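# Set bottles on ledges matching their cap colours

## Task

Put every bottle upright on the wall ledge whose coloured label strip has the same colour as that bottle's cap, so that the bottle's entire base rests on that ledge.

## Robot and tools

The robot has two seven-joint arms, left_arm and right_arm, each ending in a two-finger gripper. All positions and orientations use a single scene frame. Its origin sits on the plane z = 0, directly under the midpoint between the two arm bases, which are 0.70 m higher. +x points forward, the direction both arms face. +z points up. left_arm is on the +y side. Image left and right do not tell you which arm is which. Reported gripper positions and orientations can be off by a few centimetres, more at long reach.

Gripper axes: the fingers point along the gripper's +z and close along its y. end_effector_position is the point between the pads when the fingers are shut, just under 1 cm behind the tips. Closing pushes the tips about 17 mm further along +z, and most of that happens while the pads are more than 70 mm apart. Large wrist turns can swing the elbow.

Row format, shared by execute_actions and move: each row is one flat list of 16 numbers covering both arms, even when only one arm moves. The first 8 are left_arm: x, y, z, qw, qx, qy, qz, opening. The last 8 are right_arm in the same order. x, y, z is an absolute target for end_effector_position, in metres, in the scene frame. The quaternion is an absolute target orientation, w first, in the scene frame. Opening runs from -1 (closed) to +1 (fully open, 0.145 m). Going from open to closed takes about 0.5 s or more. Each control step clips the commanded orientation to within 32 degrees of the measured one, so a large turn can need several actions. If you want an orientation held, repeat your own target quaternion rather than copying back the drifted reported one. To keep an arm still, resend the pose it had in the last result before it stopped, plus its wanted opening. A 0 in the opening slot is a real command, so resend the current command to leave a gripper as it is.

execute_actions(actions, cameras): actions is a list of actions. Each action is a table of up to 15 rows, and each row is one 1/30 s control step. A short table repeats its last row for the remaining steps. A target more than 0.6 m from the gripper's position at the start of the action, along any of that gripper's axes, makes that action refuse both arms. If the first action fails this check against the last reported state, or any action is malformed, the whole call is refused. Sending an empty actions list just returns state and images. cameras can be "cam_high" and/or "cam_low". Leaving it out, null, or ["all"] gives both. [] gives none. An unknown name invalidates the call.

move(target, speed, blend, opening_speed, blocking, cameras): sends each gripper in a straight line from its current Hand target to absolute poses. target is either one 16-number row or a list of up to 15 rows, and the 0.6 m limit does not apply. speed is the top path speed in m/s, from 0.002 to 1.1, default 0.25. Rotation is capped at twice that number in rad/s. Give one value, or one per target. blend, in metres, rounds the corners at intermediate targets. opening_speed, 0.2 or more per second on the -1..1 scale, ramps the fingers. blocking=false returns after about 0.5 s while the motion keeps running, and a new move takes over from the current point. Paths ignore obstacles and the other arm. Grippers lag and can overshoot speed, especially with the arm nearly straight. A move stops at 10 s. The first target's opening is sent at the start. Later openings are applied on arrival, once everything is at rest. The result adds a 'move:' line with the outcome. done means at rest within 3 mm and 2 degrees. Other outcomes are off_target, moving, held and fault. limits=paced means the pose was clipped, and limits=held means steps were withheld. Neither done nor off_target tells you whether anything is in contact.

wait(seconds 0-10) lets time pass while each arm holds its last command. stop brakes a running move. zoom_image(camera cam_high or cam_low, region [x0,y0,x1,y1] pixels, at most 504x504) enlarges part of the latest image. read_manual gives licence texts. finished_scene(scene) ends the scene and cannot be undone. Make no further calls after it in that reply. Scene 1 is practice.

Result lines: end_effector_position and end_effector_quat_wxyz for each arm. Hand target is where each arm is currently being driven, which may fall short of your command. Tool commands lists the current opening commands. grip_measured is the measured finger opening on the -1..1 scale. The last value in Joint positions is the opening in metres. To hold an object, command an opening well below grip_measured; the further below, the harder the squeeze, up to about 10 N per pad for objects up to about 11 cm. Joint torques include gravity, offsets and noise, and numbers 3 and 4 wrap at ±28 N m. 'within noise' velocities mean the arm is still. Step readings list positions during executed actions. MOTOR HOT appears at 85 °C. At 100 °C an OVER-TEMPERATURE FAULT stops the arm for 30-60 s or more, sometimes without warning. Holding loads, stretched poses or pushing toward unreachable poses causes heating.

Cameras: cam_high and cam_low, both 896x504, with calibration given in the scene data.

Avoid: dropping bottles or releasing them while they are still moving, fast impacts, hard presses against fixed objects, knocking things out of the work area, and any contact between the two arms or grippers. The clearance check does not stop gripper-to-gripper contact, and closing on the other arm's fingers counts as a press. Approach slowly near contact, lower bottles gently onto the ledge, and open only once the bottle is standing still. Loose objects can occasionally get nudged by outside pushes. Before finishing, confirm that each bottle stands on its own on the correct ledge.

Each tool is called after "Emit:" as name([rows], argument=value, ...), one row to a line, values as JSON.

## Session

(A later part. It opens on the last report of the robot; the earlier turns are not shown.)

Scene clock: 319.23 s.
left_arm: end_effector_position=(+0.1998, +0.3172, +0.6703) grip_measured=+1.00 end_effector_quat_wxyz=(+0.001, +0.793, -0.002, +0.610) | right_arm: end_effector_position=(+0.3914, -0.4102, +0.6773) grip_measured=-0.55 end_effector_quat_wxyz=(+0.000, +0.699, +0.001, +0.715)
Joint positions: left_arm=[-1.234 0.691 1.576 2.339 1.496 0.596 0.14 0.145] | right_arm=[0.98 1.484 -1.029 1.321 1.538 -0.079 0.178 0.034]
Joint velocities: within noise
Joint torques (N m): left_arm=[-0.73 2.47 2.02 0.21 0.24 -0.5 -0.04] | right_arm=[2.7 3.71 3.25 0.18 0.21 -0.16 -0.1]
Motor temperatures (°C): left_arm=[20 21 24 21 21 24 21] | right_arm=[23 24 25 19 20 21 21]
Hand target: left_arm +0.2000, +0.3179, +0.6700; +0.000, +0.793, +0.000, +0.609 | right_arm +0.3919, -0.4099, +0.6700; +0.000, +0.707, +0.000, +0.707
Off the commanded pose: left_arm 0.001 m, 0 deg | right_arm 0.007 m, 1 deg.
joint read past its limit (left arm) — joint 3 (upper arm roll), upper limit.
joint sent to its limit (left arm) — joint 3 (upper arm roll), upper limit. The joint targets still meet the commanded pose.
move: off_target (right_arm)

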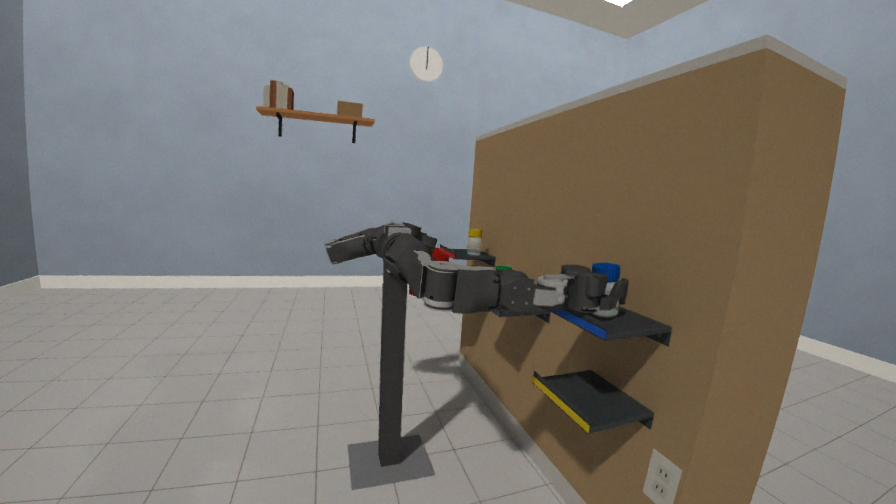

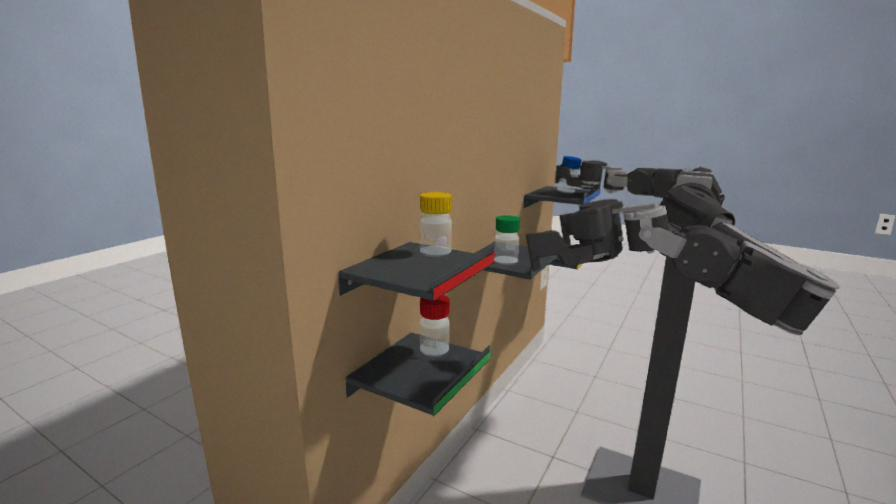

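Emit:
move([
  [0.2,0.318,0.67,0,0.7933,0,0.6087,1,0.3915,-0.41,0.676,0,0.7071,0,0.7071,-0.6],
  [0.2,0.318,0.67,0,0.7933,0,0.6087,1,0.3915,-0.41,0.676,0,0.7071,0,0.7071,0.6],
  [0.33,0.318,0.67,0,0.7933,0,0.6087,1,0.24,-0.41,0.68,0,0.7071,0,0.7071,0.6],
], speed=0.15, opening_speed=1.5)

Emit:
zoom_image(camera="cam_low", region=[330, 130, 650, 320])

Emit:
zoom_image(camera="cam_high", region=[430, 210, 680, 350])

Scene clock: 333.00 s.
left_arm: end_effector_position=(+0.3307, +0.3166, +0.6726) grip_measured=+1.00 end_effector_quat_wxyz=(+0.001, +0.791, -0.004, +0.612) | right_arm: end_effector_position=(+0.2409, -0.4111, +0.6818) grip_measured=+0.60 end_effector_quat_wxyz=(-0.124, +0.710, +0.143, +0.678)
Joint positions: left_arm=[-0.847 1.376 1.03 1.981 1.584 0.457 -0.262 0.145] | right_arm=[1.495 1.998 -1.57 1.421 1.561 -0.048 0.957 0.119]
Joint velocities: within noise
Joint torques (N m): left_arm=[4.02 3.71 2.21 0.69 0.09 -0.5 -0.04] | right_arm=[0.7 0.38 3.55 0.05 0.59 -0.06 0.15]
Motor temperatures (°C): left_arm=[20 21 24 21 21 24 21] | right_arm=[23 24 24 19 20 20 21]
Hand target: left_arm +0.3300, +0.3179, +0.6700; +0.000, +0.793, +0.000, +0.609 | right_arm +0.2407, -0.4104, +0.6801; -0.128, +0.712, +0.143, +0.675
Off the commanded pose: left_arm 0.003 m, 1 deg | right_arm 0.002 m, 22 deg.
joint read past its limit (right arm) — joint 2 (shoulder roll), upper limit; joint 5 (forearm roll), upper limit.
joint sent to its limit (left arm) — joint 5 (forearm roll), upper limit. The joint targets still meet the commanded pose.
joint sent to its limit (right arm) — joint 2 (shoulder roll), upper limit; joint 3 (upper arm roll), lower limit; joint 5 (forearm roll), upper limit. The joint targets are off in orientation, not in position.
move: off_target (right_arm)

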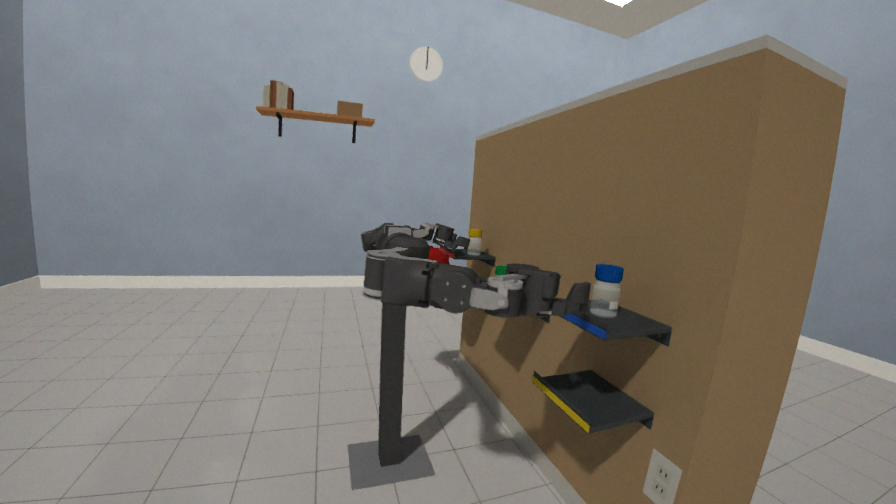

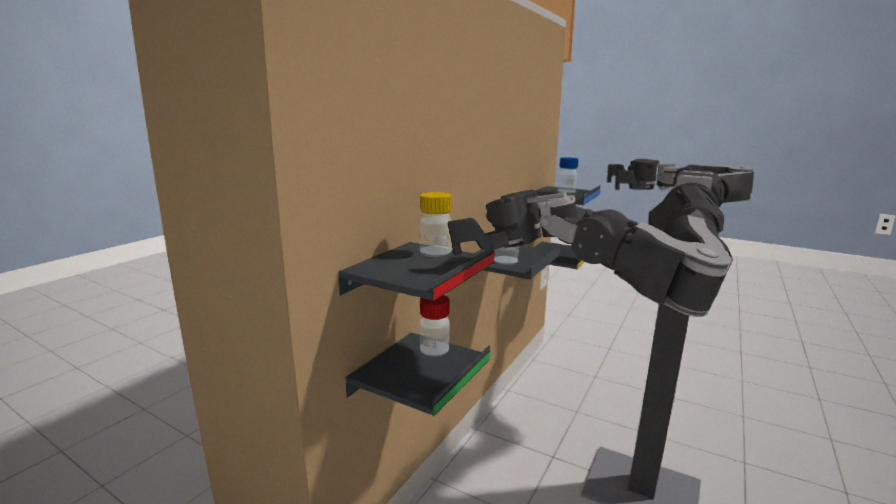

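Scaled by 1.575 from the camera's 896x504 image, which has a finer 1280x720 frame.

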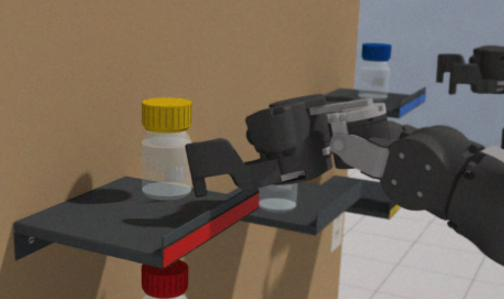

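Scaled by 2.016 from the camera's 896x504 image, which has a finer 1280x720 frame.

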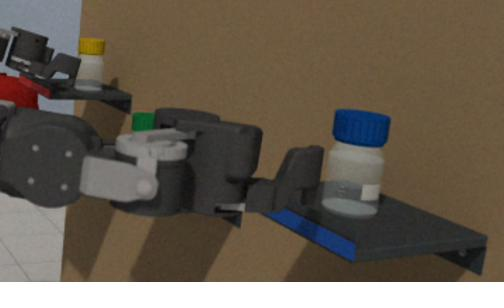

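Emit:
move([
  [0.425,0.318,0.668,0,0.7933,0,0.6087,1,0.22,-0.36,0.52,0,0.7933,0,0.6087,0.6],
], speed=0.15)

Emit:
zoom_image(camera="cam_low", region=[370, 170, 550, 300])

Emit:
zoom_image(camera="cam_high", region=[430, 210, 530, 310])

Scene clock: 379.40 s.
left_arm: end_effector_position=(+0.4256, +0.3182, +0.6718) grip_measured=+1.00 end_effector_quat_wxyz=(-0.019, +0.785, -0.035, +0.618) | right_arm: end_effector_position=(+0.2211, -0.3589, +0.5205) grip_measured=+0.60 end_effector_quat_wxyz=(-0.001, +0.807, +0.003, +0.590)
Joint positions: left_arm=[-1.407 1.832 1.431 1.525 1.584 0.267 -0.187 0.145] | right_arm=[0.48 1.911 -1.571 1.916 1.559 -0.782 -0.007 0.119]
Joint velocities: within noise
Joint torques (N m): left_arm=[6.45 0.91 2.66 0.06 0.11 -0.55 0.19] | right_arm=[0.96 6.87 1.43 0.46 0.14 -0.49 -0.13]
Motor temperatures (°C): left_arm=[21 22 24 21 21 24 21] | right_arm=[22 23 24 19 20 20 21]
Hand target: left_arm +0.4250, +0.3181, +0.6680; -0.017, +0.788, -0.036, +0.614 | right_arm +0.2202, -0.3600, +0.5200; +0.001, +0.808, +0.001, +0.589
Off the commanded pose: left_arm 0.004 m, 5 deg | right_arm 0.002 m, 3 deg.
joint sent to its limit (left arm) — joint 1 (shoulder pitch), lower limit; joint 5 (forearm roll), upper limit. The joint targets are off in orientation, not in position.
joint sent to its limit (right arm) — joint 3 (upper arm roll), lower limit; joint 5 (forearm roll), upper limit; joint 6 (wrist pitch), lower limit. The joint targets are off in orientation, not in position.
move: off_target (left_arm, right_arm)

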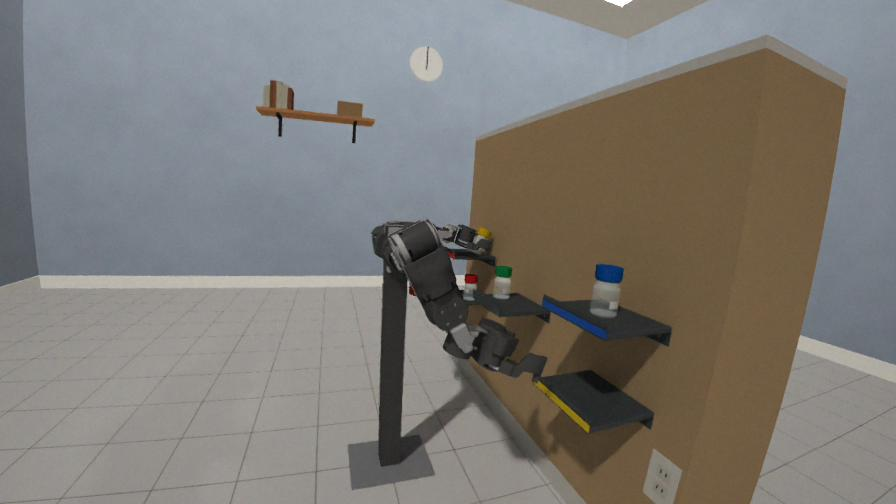

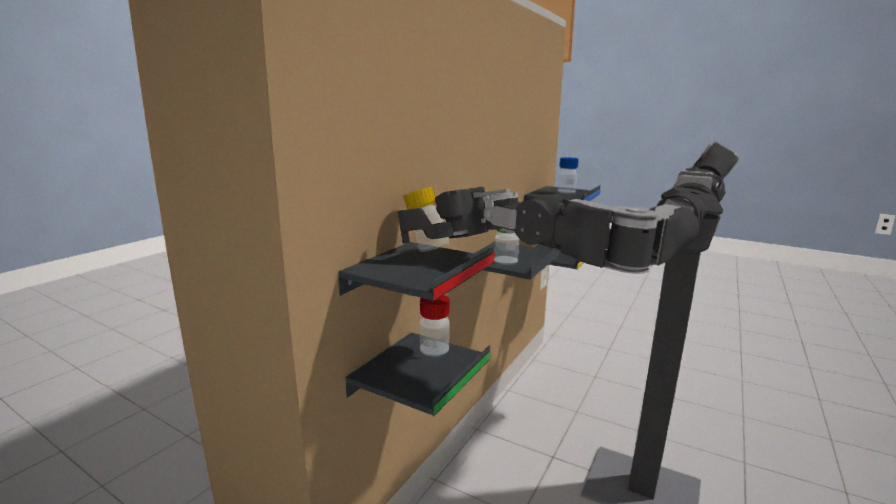

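Scaled by 2.800 from the camera's 896x504 image, which has a finer 1280x720 frame.

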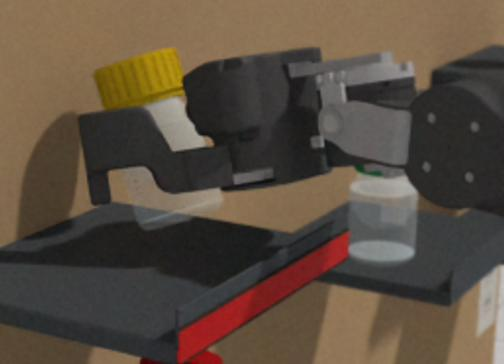

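Scaled by 5.040 from the camera's 896x504 image, which has a finer 1280x720 frame.

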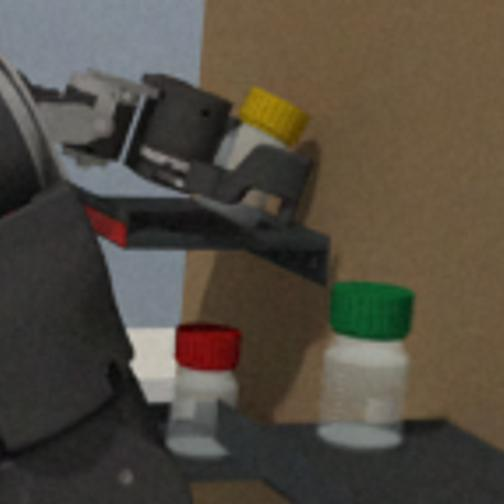

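Emit:
move(target=[0.39,0.318,0.668,0,0.7933,0,0.6087,1,0.22,-0.36,0.52,0,0.7933,0,0.6087,0.6], speed=0.02)

Emit:
zoom_image(camera="cam_low", region=[370, 170, 550, 300])

Emit:
zoom_image(camera="cam_high", region=[430, 210, 530, 310])

Scene clock: 391.37 s.
left_arm: end_effector_position=(+0.3903, +0.3171, +0.6684) grip_measured=+1.00 end_effector_quat_wxyz=(-0.012, +0.785, -0.032, +0.618) | right_arm: end_effector_position=(+0.2211, -0.3589, +0.5205) grip_measured=+0.60 end_effector_quat_wxyz=(-0.001, +0.807, +0.003, +0.590)
Joint positions: left_arm=[-1.407 1.674 1.441 1.711 1.584 0.275 -0.214 0.145] | right_arm=[0.48 1.911 -1.571 1.916 1.559 -0.782 -0.007 0.119]
Joint velocities: within noise
Joint torques (N m): left_arm=[5.1 1.09 4.05 0.36 0.09 -0.57 -0.07] | right_arm=[0.99 6.87 1.57 0.46 0.13 -0.46 -0.11]
Motor temperatures (°C): left_arm=[22 21 25 21 21 24 21] | right_arm=[22 24 23 19 20 20 21]
Hand target: left_arm +0.3900, +0.3181, +0.6679; -0.014, +0.786, -0.030, +0.617 | right_arm +0.2202, -0.3600, +0.5200; +0.001, +0.808, +0.001, +0.589
Off the commanded pose: left_arm 0.001 m, 4 deg | right_arm 0.002 m, 3 deg.
joint sent to its limit (left arm) — joint 1 (shoulder pitch), lower limit; joint 5 (forearm roll), upper limit. The joint targets are off in orientation, not in position.
joint sent to its limit (right arm) — joint 3 (upper arm roll), lower limit; joint 5 (forearm roll), upper limit; joint 6 (wrist pitch), lower limit. The joint targets are off in orientation, not in position.
move: off_target (left_arm, right_arm)

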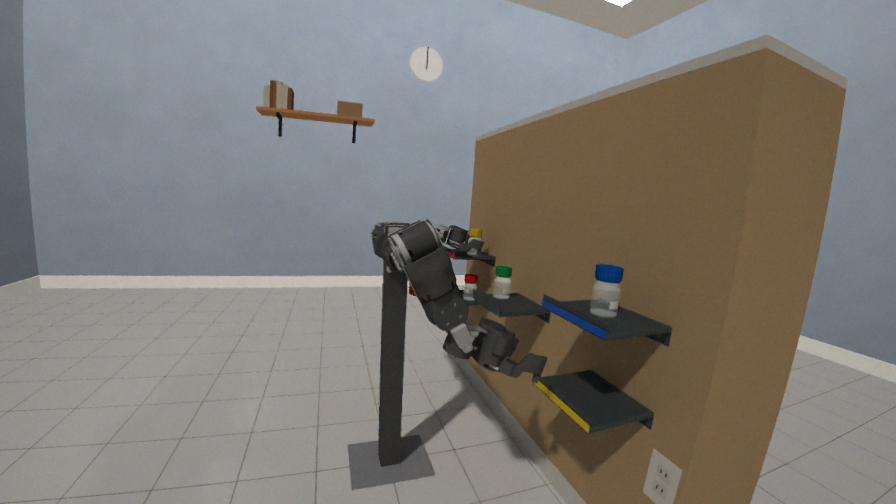

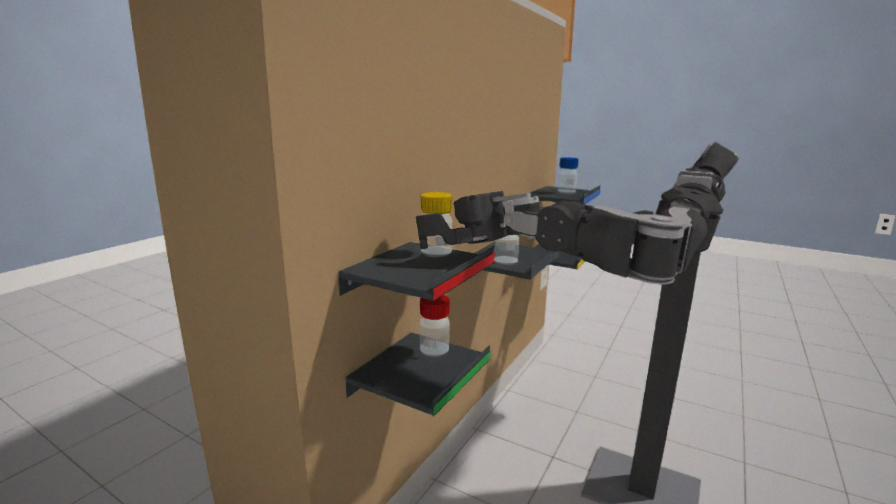

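Scaled by 2.800 from the camera's 896x504 image, which has a finer 1280x720 frame.

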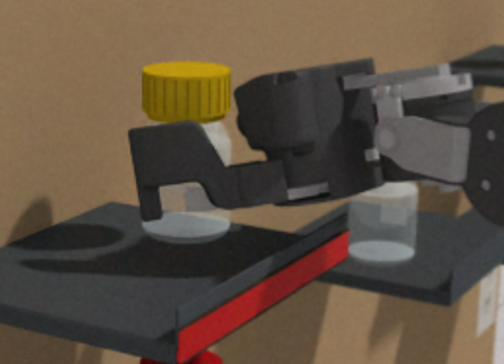

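Scaled by 5.040 from the camera's 896x504 image, which has a finer 1280x720 frame.

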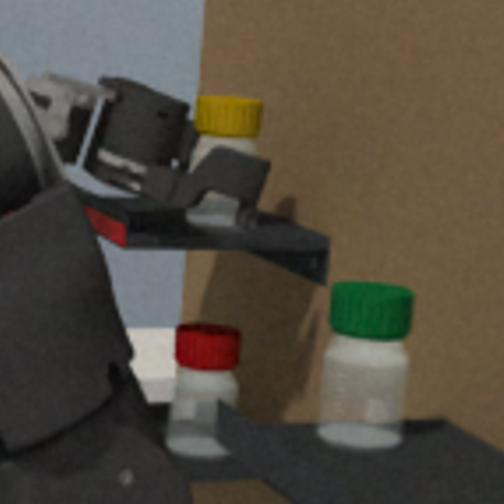

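Emit:
move([
  [0.36,0.318,0.674,0,0.7432,0,0.6691,1,0.22,-0.36,0.52,0,0.7933,0,0.6087,0.6],
  [0.414,0.318,0.674,0,0.7432,0,0.6691,1,0.22,-0.36,0.52,0,0.7933,0,0.6087,0.6],
], speed=0.08)

Emit:
zoom_image(camera="cam_low", region=[370, 170, 550, 300])

Emit:
zoom_image(camera="cam_high", region=[430, 210, 530, 310])

Scene clock: 409.43 s.
left_arm: end_effector_position=(+0.4143, +0.3181, +0.6774) grip_measured=+1.00 end_effector_quat_wxyz=(-0.013, +0.737, -0.013, +0.676) | right_arm: end_effector_position=(+0.2211, -0.3589, +0.5205) grip_measured=+0.60 end_effector_quat_wxyz=(-0.001, +0.807, +0.003, +0.590)
Joint positions: left_arm=[-1.407 1.767 1.356 1.619 1.584 0.037 -0.24 0.145] | right_arm=[0.48 1.911 -1.571 1.916 1.559 -0.782 -0.007 0.119]
Joint velocities: within noise
Joint torques (N m): left_arm=[5.87 1.12 2.59 0.09 0.08 -0.68 0.19] | right_arm=[0.99 6.82 1.39 0.51 0.12 -0.5 -0.12]
Motor temperatures (°C): left_arm=[22 21 26 21 21 24 21] | right_arm=[22 24 23 19 20 20 21]
Hand target: left_arm +0.4139, +0.3179, +0.6741; -0.011, +0.740, -0.014, +0.673 | right_arm +0.2202, -0.3600, +0.5200; +0.001, +0.808, +0.001, +0.589
Off the commanded pose: left_arm 0.003 m, 2 deg | right_arm 0.002 m, 3 deg.
joint sent to its limit (left arm) — joint 1 (shoulder pitch), lower limit; joint 5 (forearm roll), upper limit. The joint targets still meet the commanded pose.
joint sent to its limit (right arm) — joint 3 (upper arm roll), lower limit; joint 5 (forearm roll), upper limit; joint 6 (wrist pitch), lower limit. The joint targets are off in orientation, not in position.
move: off_target (right_arm)

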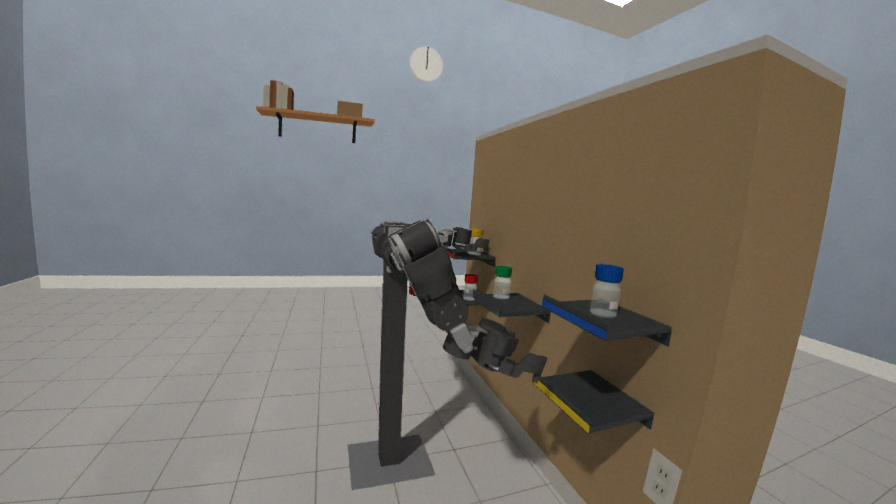

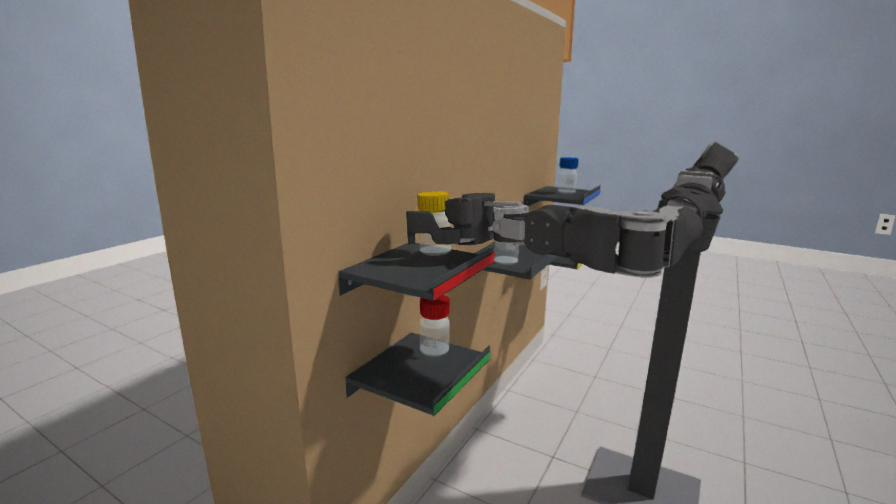

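Scaled by 2.800 from the camera's 896x504 image, which has a finer 1280x720 frame.

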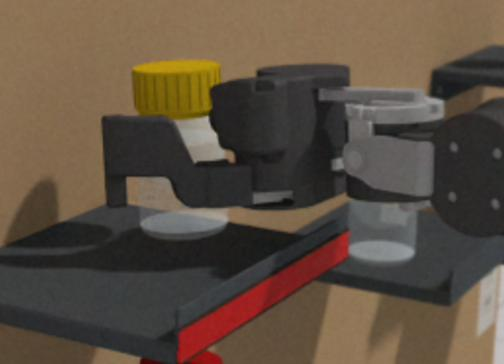

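Scaled by 5.040 from the camera's 896x504 image, which has a finer 1280x720 frame.

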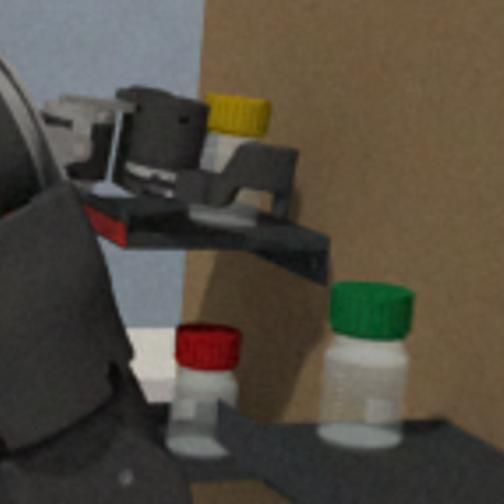

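Emit:
move([
  [0.405,0.318,0.668,0,0.7432,0,0.6691,1,0.22,-0.36,0.52,0,0.7933,0,0.6087,0.6],
  [0.405,0.318,0.668,0,0.7432,0,0.6691,-0.6,0.22,-0.36,0.52,0,0.7933,0,0.6087,0.6],
], speed=0.04, opening_speed=1.2)

Emit:
zoom_image(camera="cam_low", region=[370, 170, 550, 300])

Emit:
zoom_image(camera="cam_high", region=[430, 210, 530, 310])

Scene clock: 420.73 s.
left_arm: end_effector_position=(+0.4054, +0.3177, +0.6714) grip_measured=-0.39 end_effector_quat_wxyz=(-0.009, +0.737, -0.011, +0.675) | right_arm: end_effector_position=(+0.2211, -0.3589, +0.5205) grip_measured=+0.60 end_effector_quat_wxyz=(-0.001, +0.807, +0.003, +0.590)
Joint positions: left_arm=[-1.407 1.728 1.335 1.665 1.584 0.016 -0.245 0.047] | right_arm=[0.48 1.911 -1.571 1.916 1.559 -0.782 -0.007 0.119]
Joint velocities: within noise
Joint torques (N m): left_arm=[5.58 1.09 2.61 0.27 0.08 -0.68 0.1] | right_arm=[0.99 6.9 1.57 0.47 0.14 -0.49 -0.12]
Motor temperatures (°C): left_arm=[22 21 25 21 21 24 21] | right_arm=[22 25 23 19 20 20 21]
Hand target: left_arm +0.4049, +0.3180, +0.6681; -0.008, +0.740, -0.010, +0.672 | right_arm +0.2202, -0.3600, +0.5200; +0.001, +0.808, +0.001, +0.589
Off the commanded pose: left_arm 0.003 m, 2 deg | right_arm 0.002 m, 3 deg.
joint sent to its limit (left arm) — joint 1 (shoulder pitch), lower limit; joint 5 (forearm roll), upper limit. The joint targets still meet the commanded pose.
joint sent to its limit (right arm) — joint 3 (upper arm roll), lower limit; joint 5 (forearm roll), upper limit; joint 6 (wrist pitch), lower limit. The joint targets are off in orientation, not in position.
move: off_target (right_arm)

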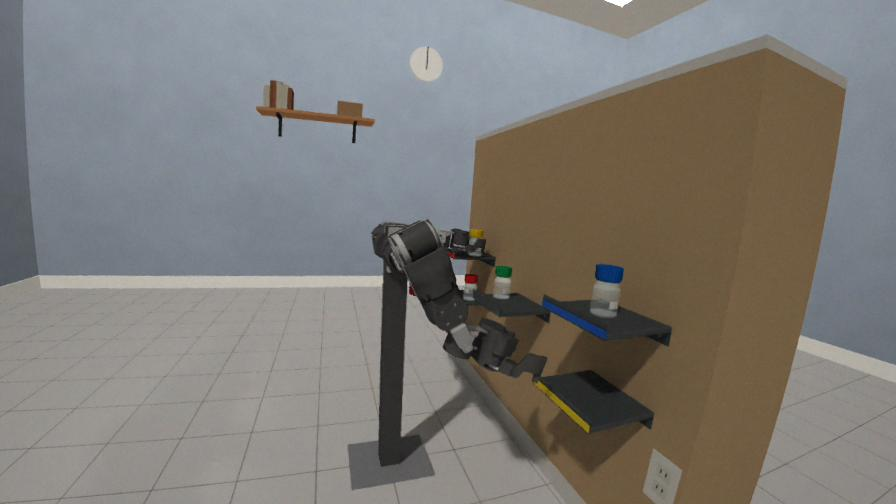

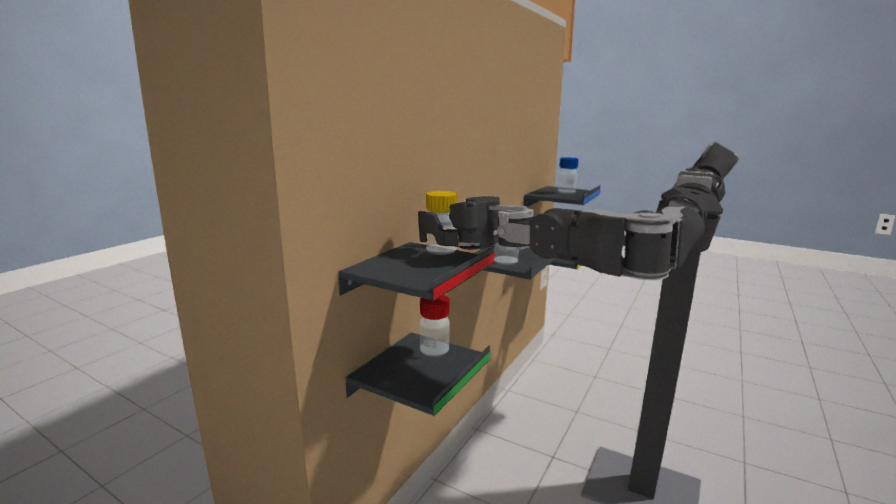

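Scaled by 2.800 from the camera's 896x504 image, which has a finer 1280x720 frame.

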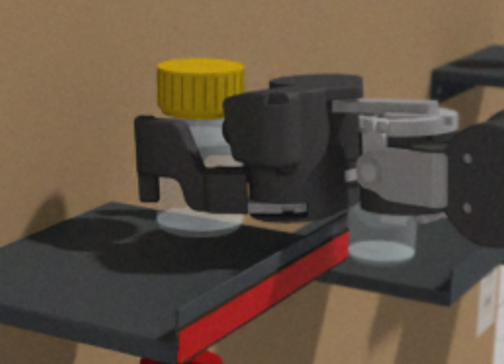

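Scaled by 5.040 from the camera's 896x504 image, which has a finer 1280x720 frame.

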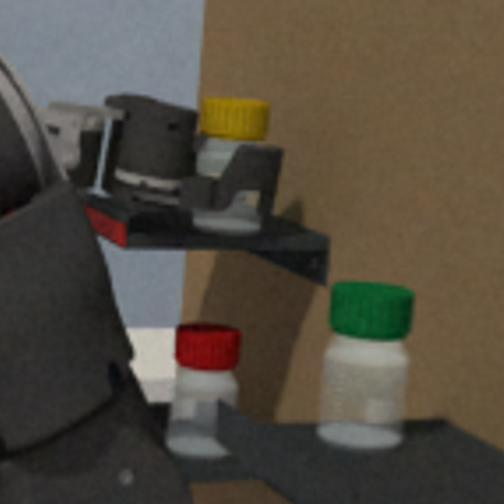

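Emit:
move([
  [0.405,0.318,0.668,0,0.7432,0,0.6691,-1,0.22,-0.36,0.52,0,0.7933,0,0.6087,0.6],
  [0.405,0.318,0.705,0,0.7432,0,0.6691,-1,0.22,-0.36,0.52,0,0.7933,0,0.6087,0.6],
], speed=0.1)

Emit:
zoom_image(camera="cam_low", region=[370, 150, 550, 280])

Scene clock: 428.40 s.
left_arm: end_effector_position=(+0.4047, +0.3190, +0.7049) grip_measured=-0.39 end_effector_quat_wxyz=(-0.014, +0.739, -0.016, +0.673) | right_arm: end_effector_position=(+0.2211, -0.3589, +0.5205) grip_measured=+0.60 end_effector_quat_wxyz=(-0.001, +0.807, +0.003, +0.590)
Joint positions: left_arm=[-1.407 1.725 1.496 1.66 1.584 0.186 -0.237 0.046] | right_arm=[0.48 1.911 -1.571 1.916 1.559 -0.782 -0.007 0.119]
Joint velocities: within noise
Joint torques (N m): left_arm=[5.55 1.62 4.01 -0.13 0.08 -0.79 0.19] | right_arm=[0.91 6.82 1.51 0.51 0.12 -0.47 -0.15]
Motor temperatures (°C): left_arm=[22 21 25 21 21 24 21] | right_arm=[22 25 23 19 20 20 21]
Hand target: left_arm +0.4050, +0.3181, +0.7050; -0.011, +0.739, -0.017, +0.674 | right_arm +0.2202, -0.3600, +0.5200; +0.001, +0.808, +0.001, +0.589
Off the commanded pose: left_arm 0.001 m, 3 deg | right_arm 0.002 m, 3 deg.
joint sent to its limit (left arm) — joint 1 (shoulder pitch), lower limit; joint 5 (forearm roll), upper limit. The joint targets still meet the commanded pose.
joint sent to its limit (right arm) — joint 3 (upper arm roll), lower limit; joint 5 (forearm roll), upper limit; joint 6 (wrist pitch), lower limit. The joint targets are off in orientation, not in position.
move: off_target (left_arm, right_arm)

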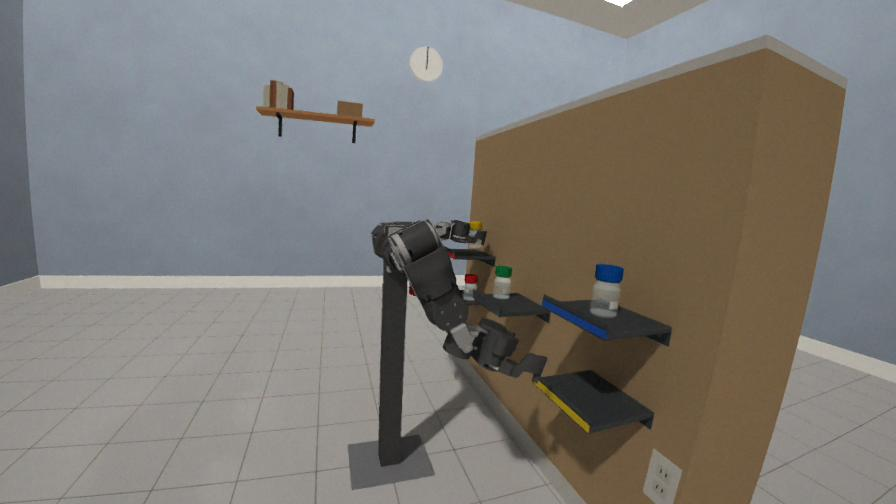

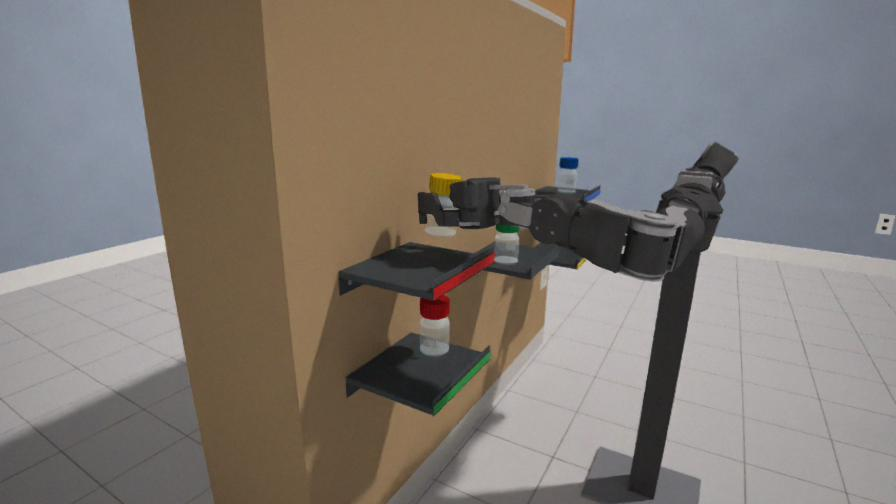

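Scaled by 2.800 from the camera's 896x504 image, which has a finer 1280x720 frame.

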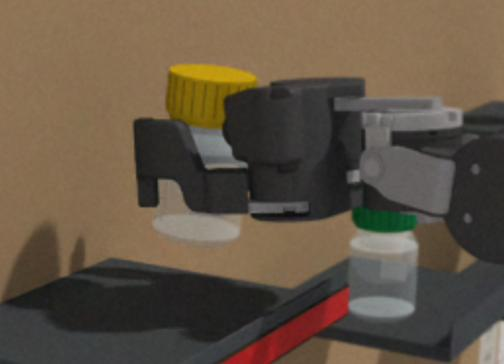

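Emit:
move([
  [0.395,0.318,0.725,0,0.7826,0,0.6225,-1,0.22,-0.36,0.52,0,0.7933,0,0.6087,0.6],
  [0.39,-0.095,0.725,0,0.7826,0,0.6225,-1,0.22,-0.36,0.52,0,0.7933,0,0.6087,0.6],
], speed=0.2)

Emit:
zoom_image(camera="cam_low", region=[400, 130, 620, 290])

Emit:
zoom_image(camera="cam_high", region=[430, 180, 600, 330])

Scene clock: 444.47 s.
left_arm: end_effector_position=(+0.2997, +0.0367, +0.7204) grip_measured=-0.42 end_effector_quat_wxyz=(+0.276, +0.619, -0.329, +0.657) | right_arm: end_effector_position=(+0.2211, -0.3589, +0.5205) grip_measured=+0.60 end_effector_quat_wxyz=(-0.001, +0.807, +0.003, +0.590)
Joint positions: left_arm=[-1.407 2.011 1.508 2.201 1.584 0.029 -0.182 0.044] | right_arm=[0.48 1.911 -1.571 1.916 1.559 -0.782 -0.007 0.119]
Joint velocities: within noise
Joint torques (N m): left_arm=[5.39 0.62 3.32 -0.4 0.11 -0.94 -0.1] | right_arm=[0.94 6.76 1.52 0.46 0.12 -0.49 -0.14]
Motor temperatures (°C): left_arm=[22 21 26 21 21 25 21] | right_arm=[21 25 23 19 20 20 21]
Hand target: left_arm +0.3004, +0.0374, +0.7219; +0.277, +0.618, -0.325, +0.660 | right_arm +0.2202, -0.3600, +0.5200; +0.001, +0.808, +0.001, +0.589
Off the commanded pose: left_arm 0.160 m, 53 deg; orientation clipped | right_arm 0.002 m, 3 deg.
joint read past its limit (left arm) — joint 2 (shoulder roll), upper limit.
joint sent to its limit (left arm) — joint 1 (shoulder pitch), lower limit; joint 2 (shoulder roll), upper limit; joint 5 (forearm roll), upper limit. The joint targets are off in position and orientation.
joint sent to its limit (right arm) — joint 3 (upper arm roll), lower limit; joint 5 (forearm roll), upper limit; joint 6 (wrist pitch), lower limit. The joint targets are off in orientation, not in position.
move: off_target (left_arm, right_arm); limits=paced

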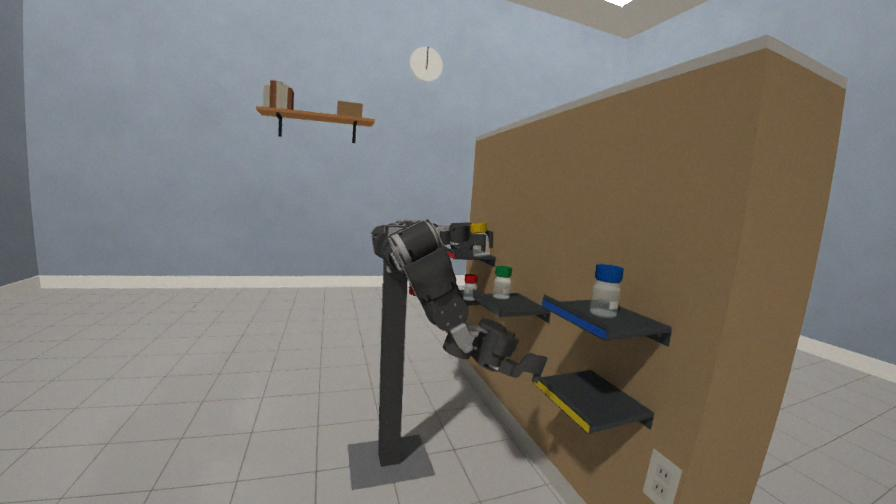

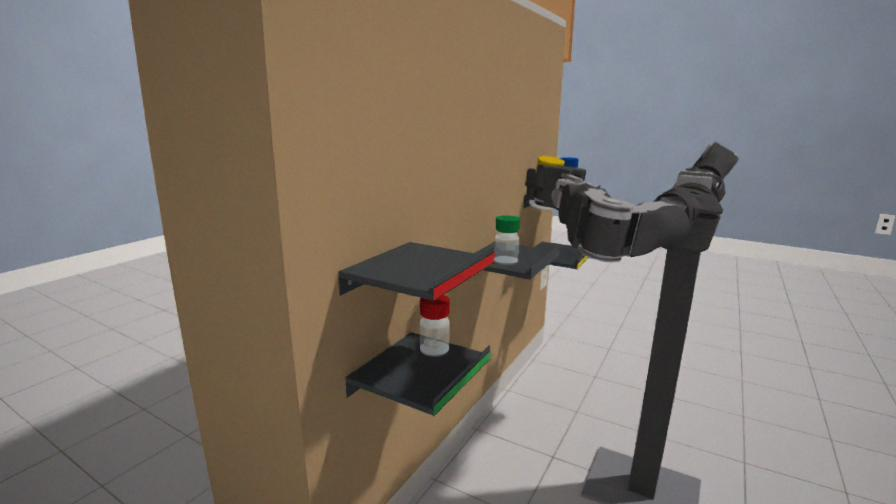

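Scaled by 2.291 from the camera's 896x504 image, which has a finer 1280x720 frame.

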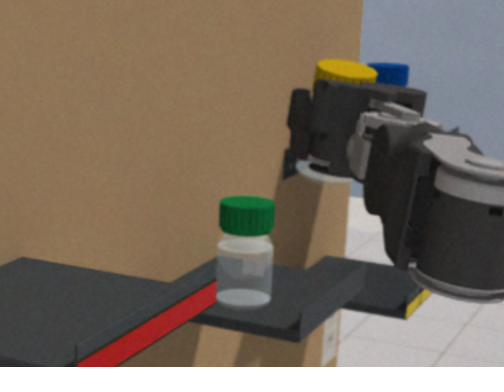

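Scaled by 2.965 from the camera's 896x504 image, which has a finer 1280x720 frame.

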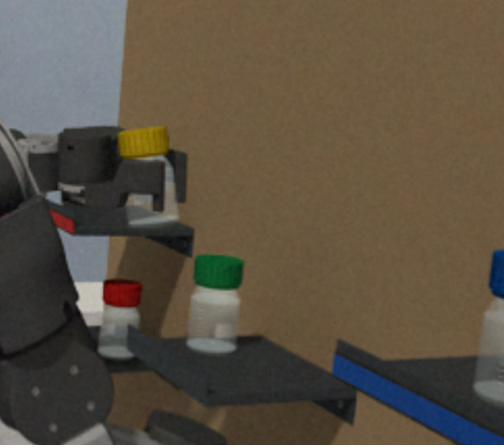

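Emit:
move([
  [0.23,0.15,0.65,0,0.7826,0,0.6225,-1,0.22,-0.36,0.52,0,0.7933,0,0.6087,0.6],
  [0.23,0.2,0.40,0,0.7826,0,0.6225,-1,0.22,-0.36,0.52,0,0.7933,0,0.6087,0.6],
  [0.25,0.2,0.33,0,0.7826,0,0.6225,-1,0.22,-0.36,0.52,0,0.7933,0,0.6087,0.6],
], speed=0.25)

Scene clock: 500.33 s.
left_arm: end_effector_position=(+0.2280, +0.2221, +0.3859) grip_measured=-0.55 end_effector_quat_wxyz=(+0.114, +0.930, -0.211, +0.279) | right_arm: end_effector_position=(+0.2211, -0.3589, +0.5205) grip_measured=+0.60 end_effector_quat_wxyz=(-0.001, +0.807, +0.003, +0.590)
Joint positions: left_arm=[-1.407 2.012 0.282 1.843 1.584 -0.18 -0.108 0.034] | right_arm=[0.48 1.911 -1.571 1.916 1.559 -0.782 -0.007 0.119]
Joint velocities: within noise
Joint torques (N m): left_arm=[4.52 1.02 0.96 1.13 0.12 -0.43 0.33] | right_arm=[0.96 6.87 1.55 0.59 0.12 -0.49 -0.13]
Motor temperatures (°C): left_arm=[22 21 26 21 21 26 21] | right_arm=[21 25 23 19 20 20 21]
Hand target: left_arm +0.2263, +0.2219, +0.3851; +0.116, +0.931, -0.210, +0.276 | right_arm +0.2202, -0.3600, +0.5200; +0.001, +0.808, +0.001, +0.589
Off the commanded pose: left_arm 0.064 m, 51 deg; orientation clipped | right_arm 0.002 m, 3 deg.
joint read past its limit (left arm) — joint 2 (shoulder roll), upper limit.
joint sent to its limit (left arm) — joint 1 (shoulder pitch), lower limit; joint 2 (shoulder roll), upper limit; joint 5 (forearm roll), upper limit. The joint targets are off in position and orientation.
joint sent to its limit (right arm) — joint 3 (upper arm roll), lower limit; joint 5 (forearm roll), upper limit; joint 6 (wrist pitch), lower limit. The joint targets are off in orientation, not in position.
move: off_target (left_arm, right_arm); limits=paced

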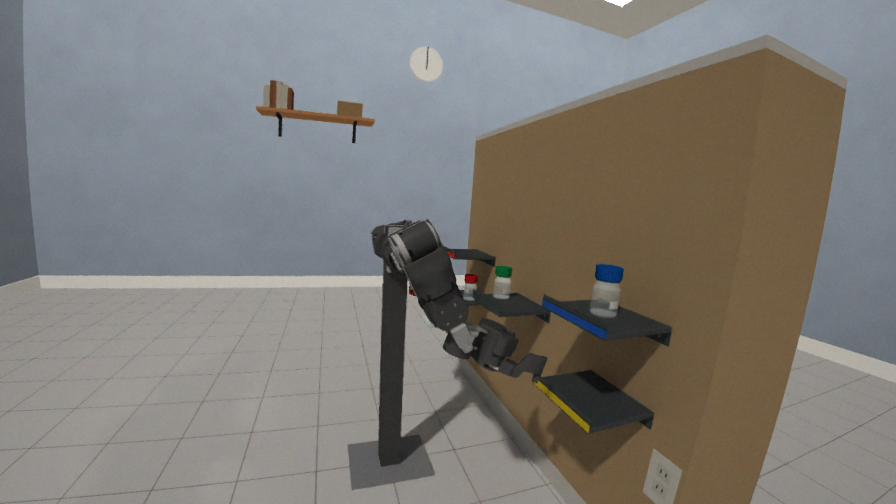

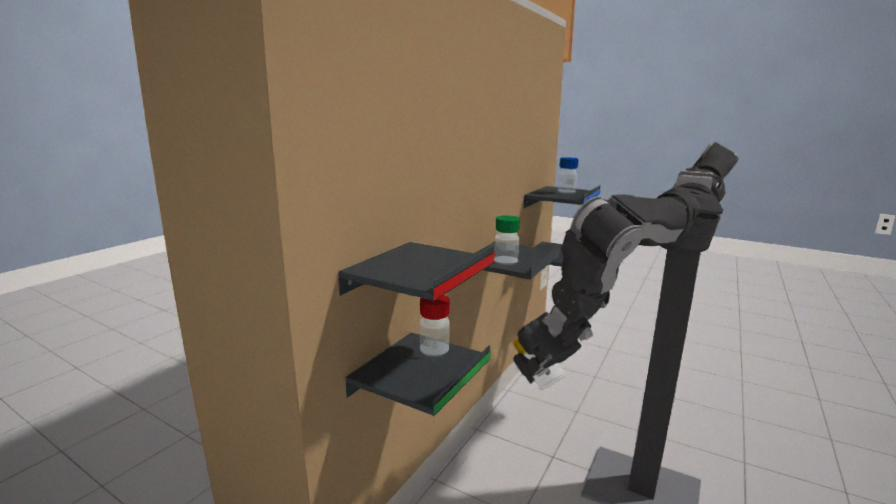

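Emit:
zoom_image(camera="cam_low", region=[490, 300, 620, 400])

Scaled by 3.877 from the camera's 896x504 image, which has a finer 1280x720 frame.

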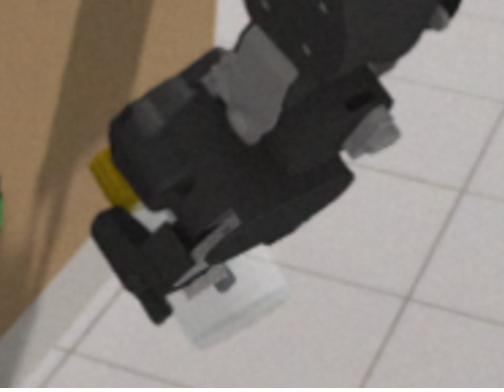

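Emit:
move([
  [0.15,0.45,0.5,-0.238,0.723,0.3,0.575,-1,0.22,-0.36,0.52,0,0.7933,0,0.6087,0.6],
  [0.0,0.64,0.58,-0.4402,0.5534,0.5534,0.4402,-1,0.22,-0.36,0.52,0,0.7933,0,0.6087,0.6],
], speed=0.3)

Scene clock: 533.87 s.
left_arm: end_effector_position=(+0.0002, +0.6395, +0.5787) grip_measured=-0.55 end_effector_quat_wxyz=(-0.438, +0.556, +0.553, +0.439) | right_arm: end_effector_position=(+0.2211, -0.3589, +0.5205) grip_measured=+0.60 end_effector_quat_wxyz=(-0.001, +0.807, +0.003, +0.590)
Joint positions: left_arm=[-1.122 0.814 1.222 1.374 1.42 0.112 -0.68 0.034] | right_arm=[0.48 1.911 -1.571 1.916 1.559 -0.782 -0.007 0.119]
Joint velocities: within noise
Joint torques (N m): left_arm=[-1.99 4.81 3.59 1.74 -0.27 -0.62 -0.01] | right_arm=[1.02 6.74 1.51 0.51 0.1 -0.49 -0.14]
Motor temperatures (°C): left_arm=[22 21 25 21 21 25 21] | right_arm=[21 26 23 19 20 20 21]
Hand target: left_arm +0.0001, +0.6400, +0.5800; -0.440, +0.553, +0.553, +0.440 | right_arm +0.2202, -0.3600, +0.5200; +0.001, +0.808, +0.001, +0.589
Off the commanded pose: left_arm 0.001 m, 0 deg | right_arm 0.002 m, 3 deg.
joint sent to its limit (right arm) — joint 3 (upper arm roll), lower limit; joint 5 (forearm roll), upper limit; joint 6 (wrist pitch), lower limit. The joint targets are off in orientation, not in position.
move: off_target (right_arm)

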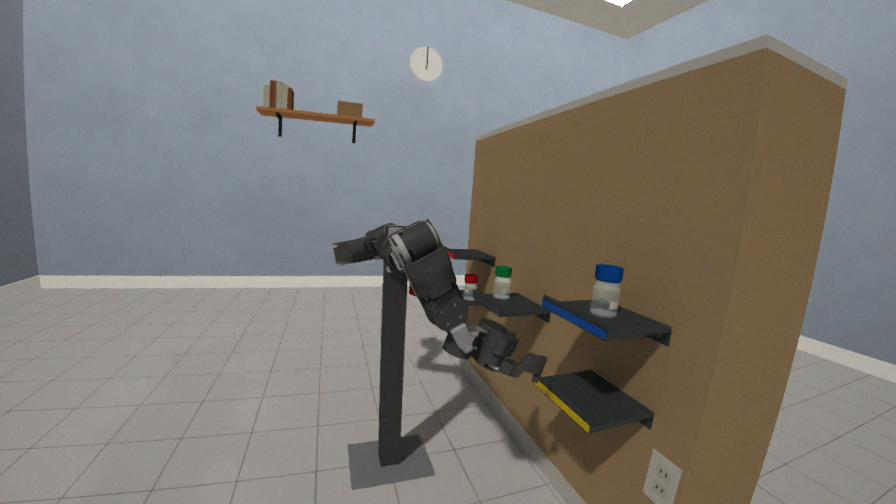

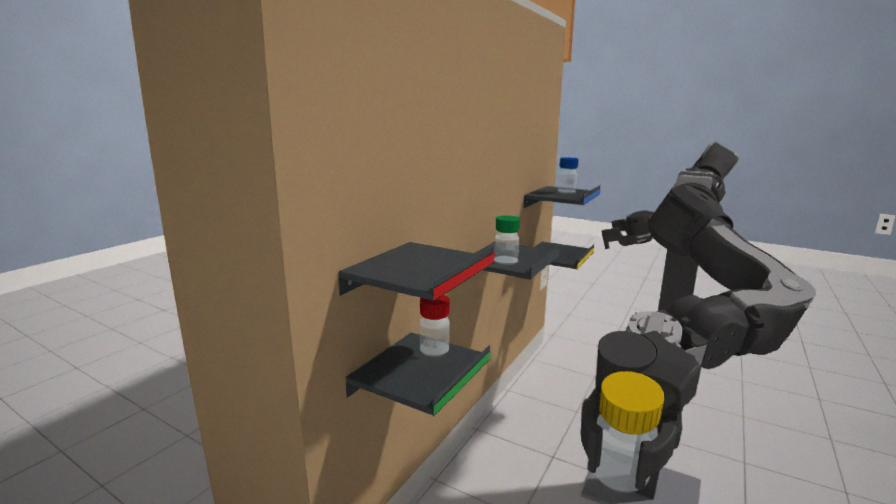

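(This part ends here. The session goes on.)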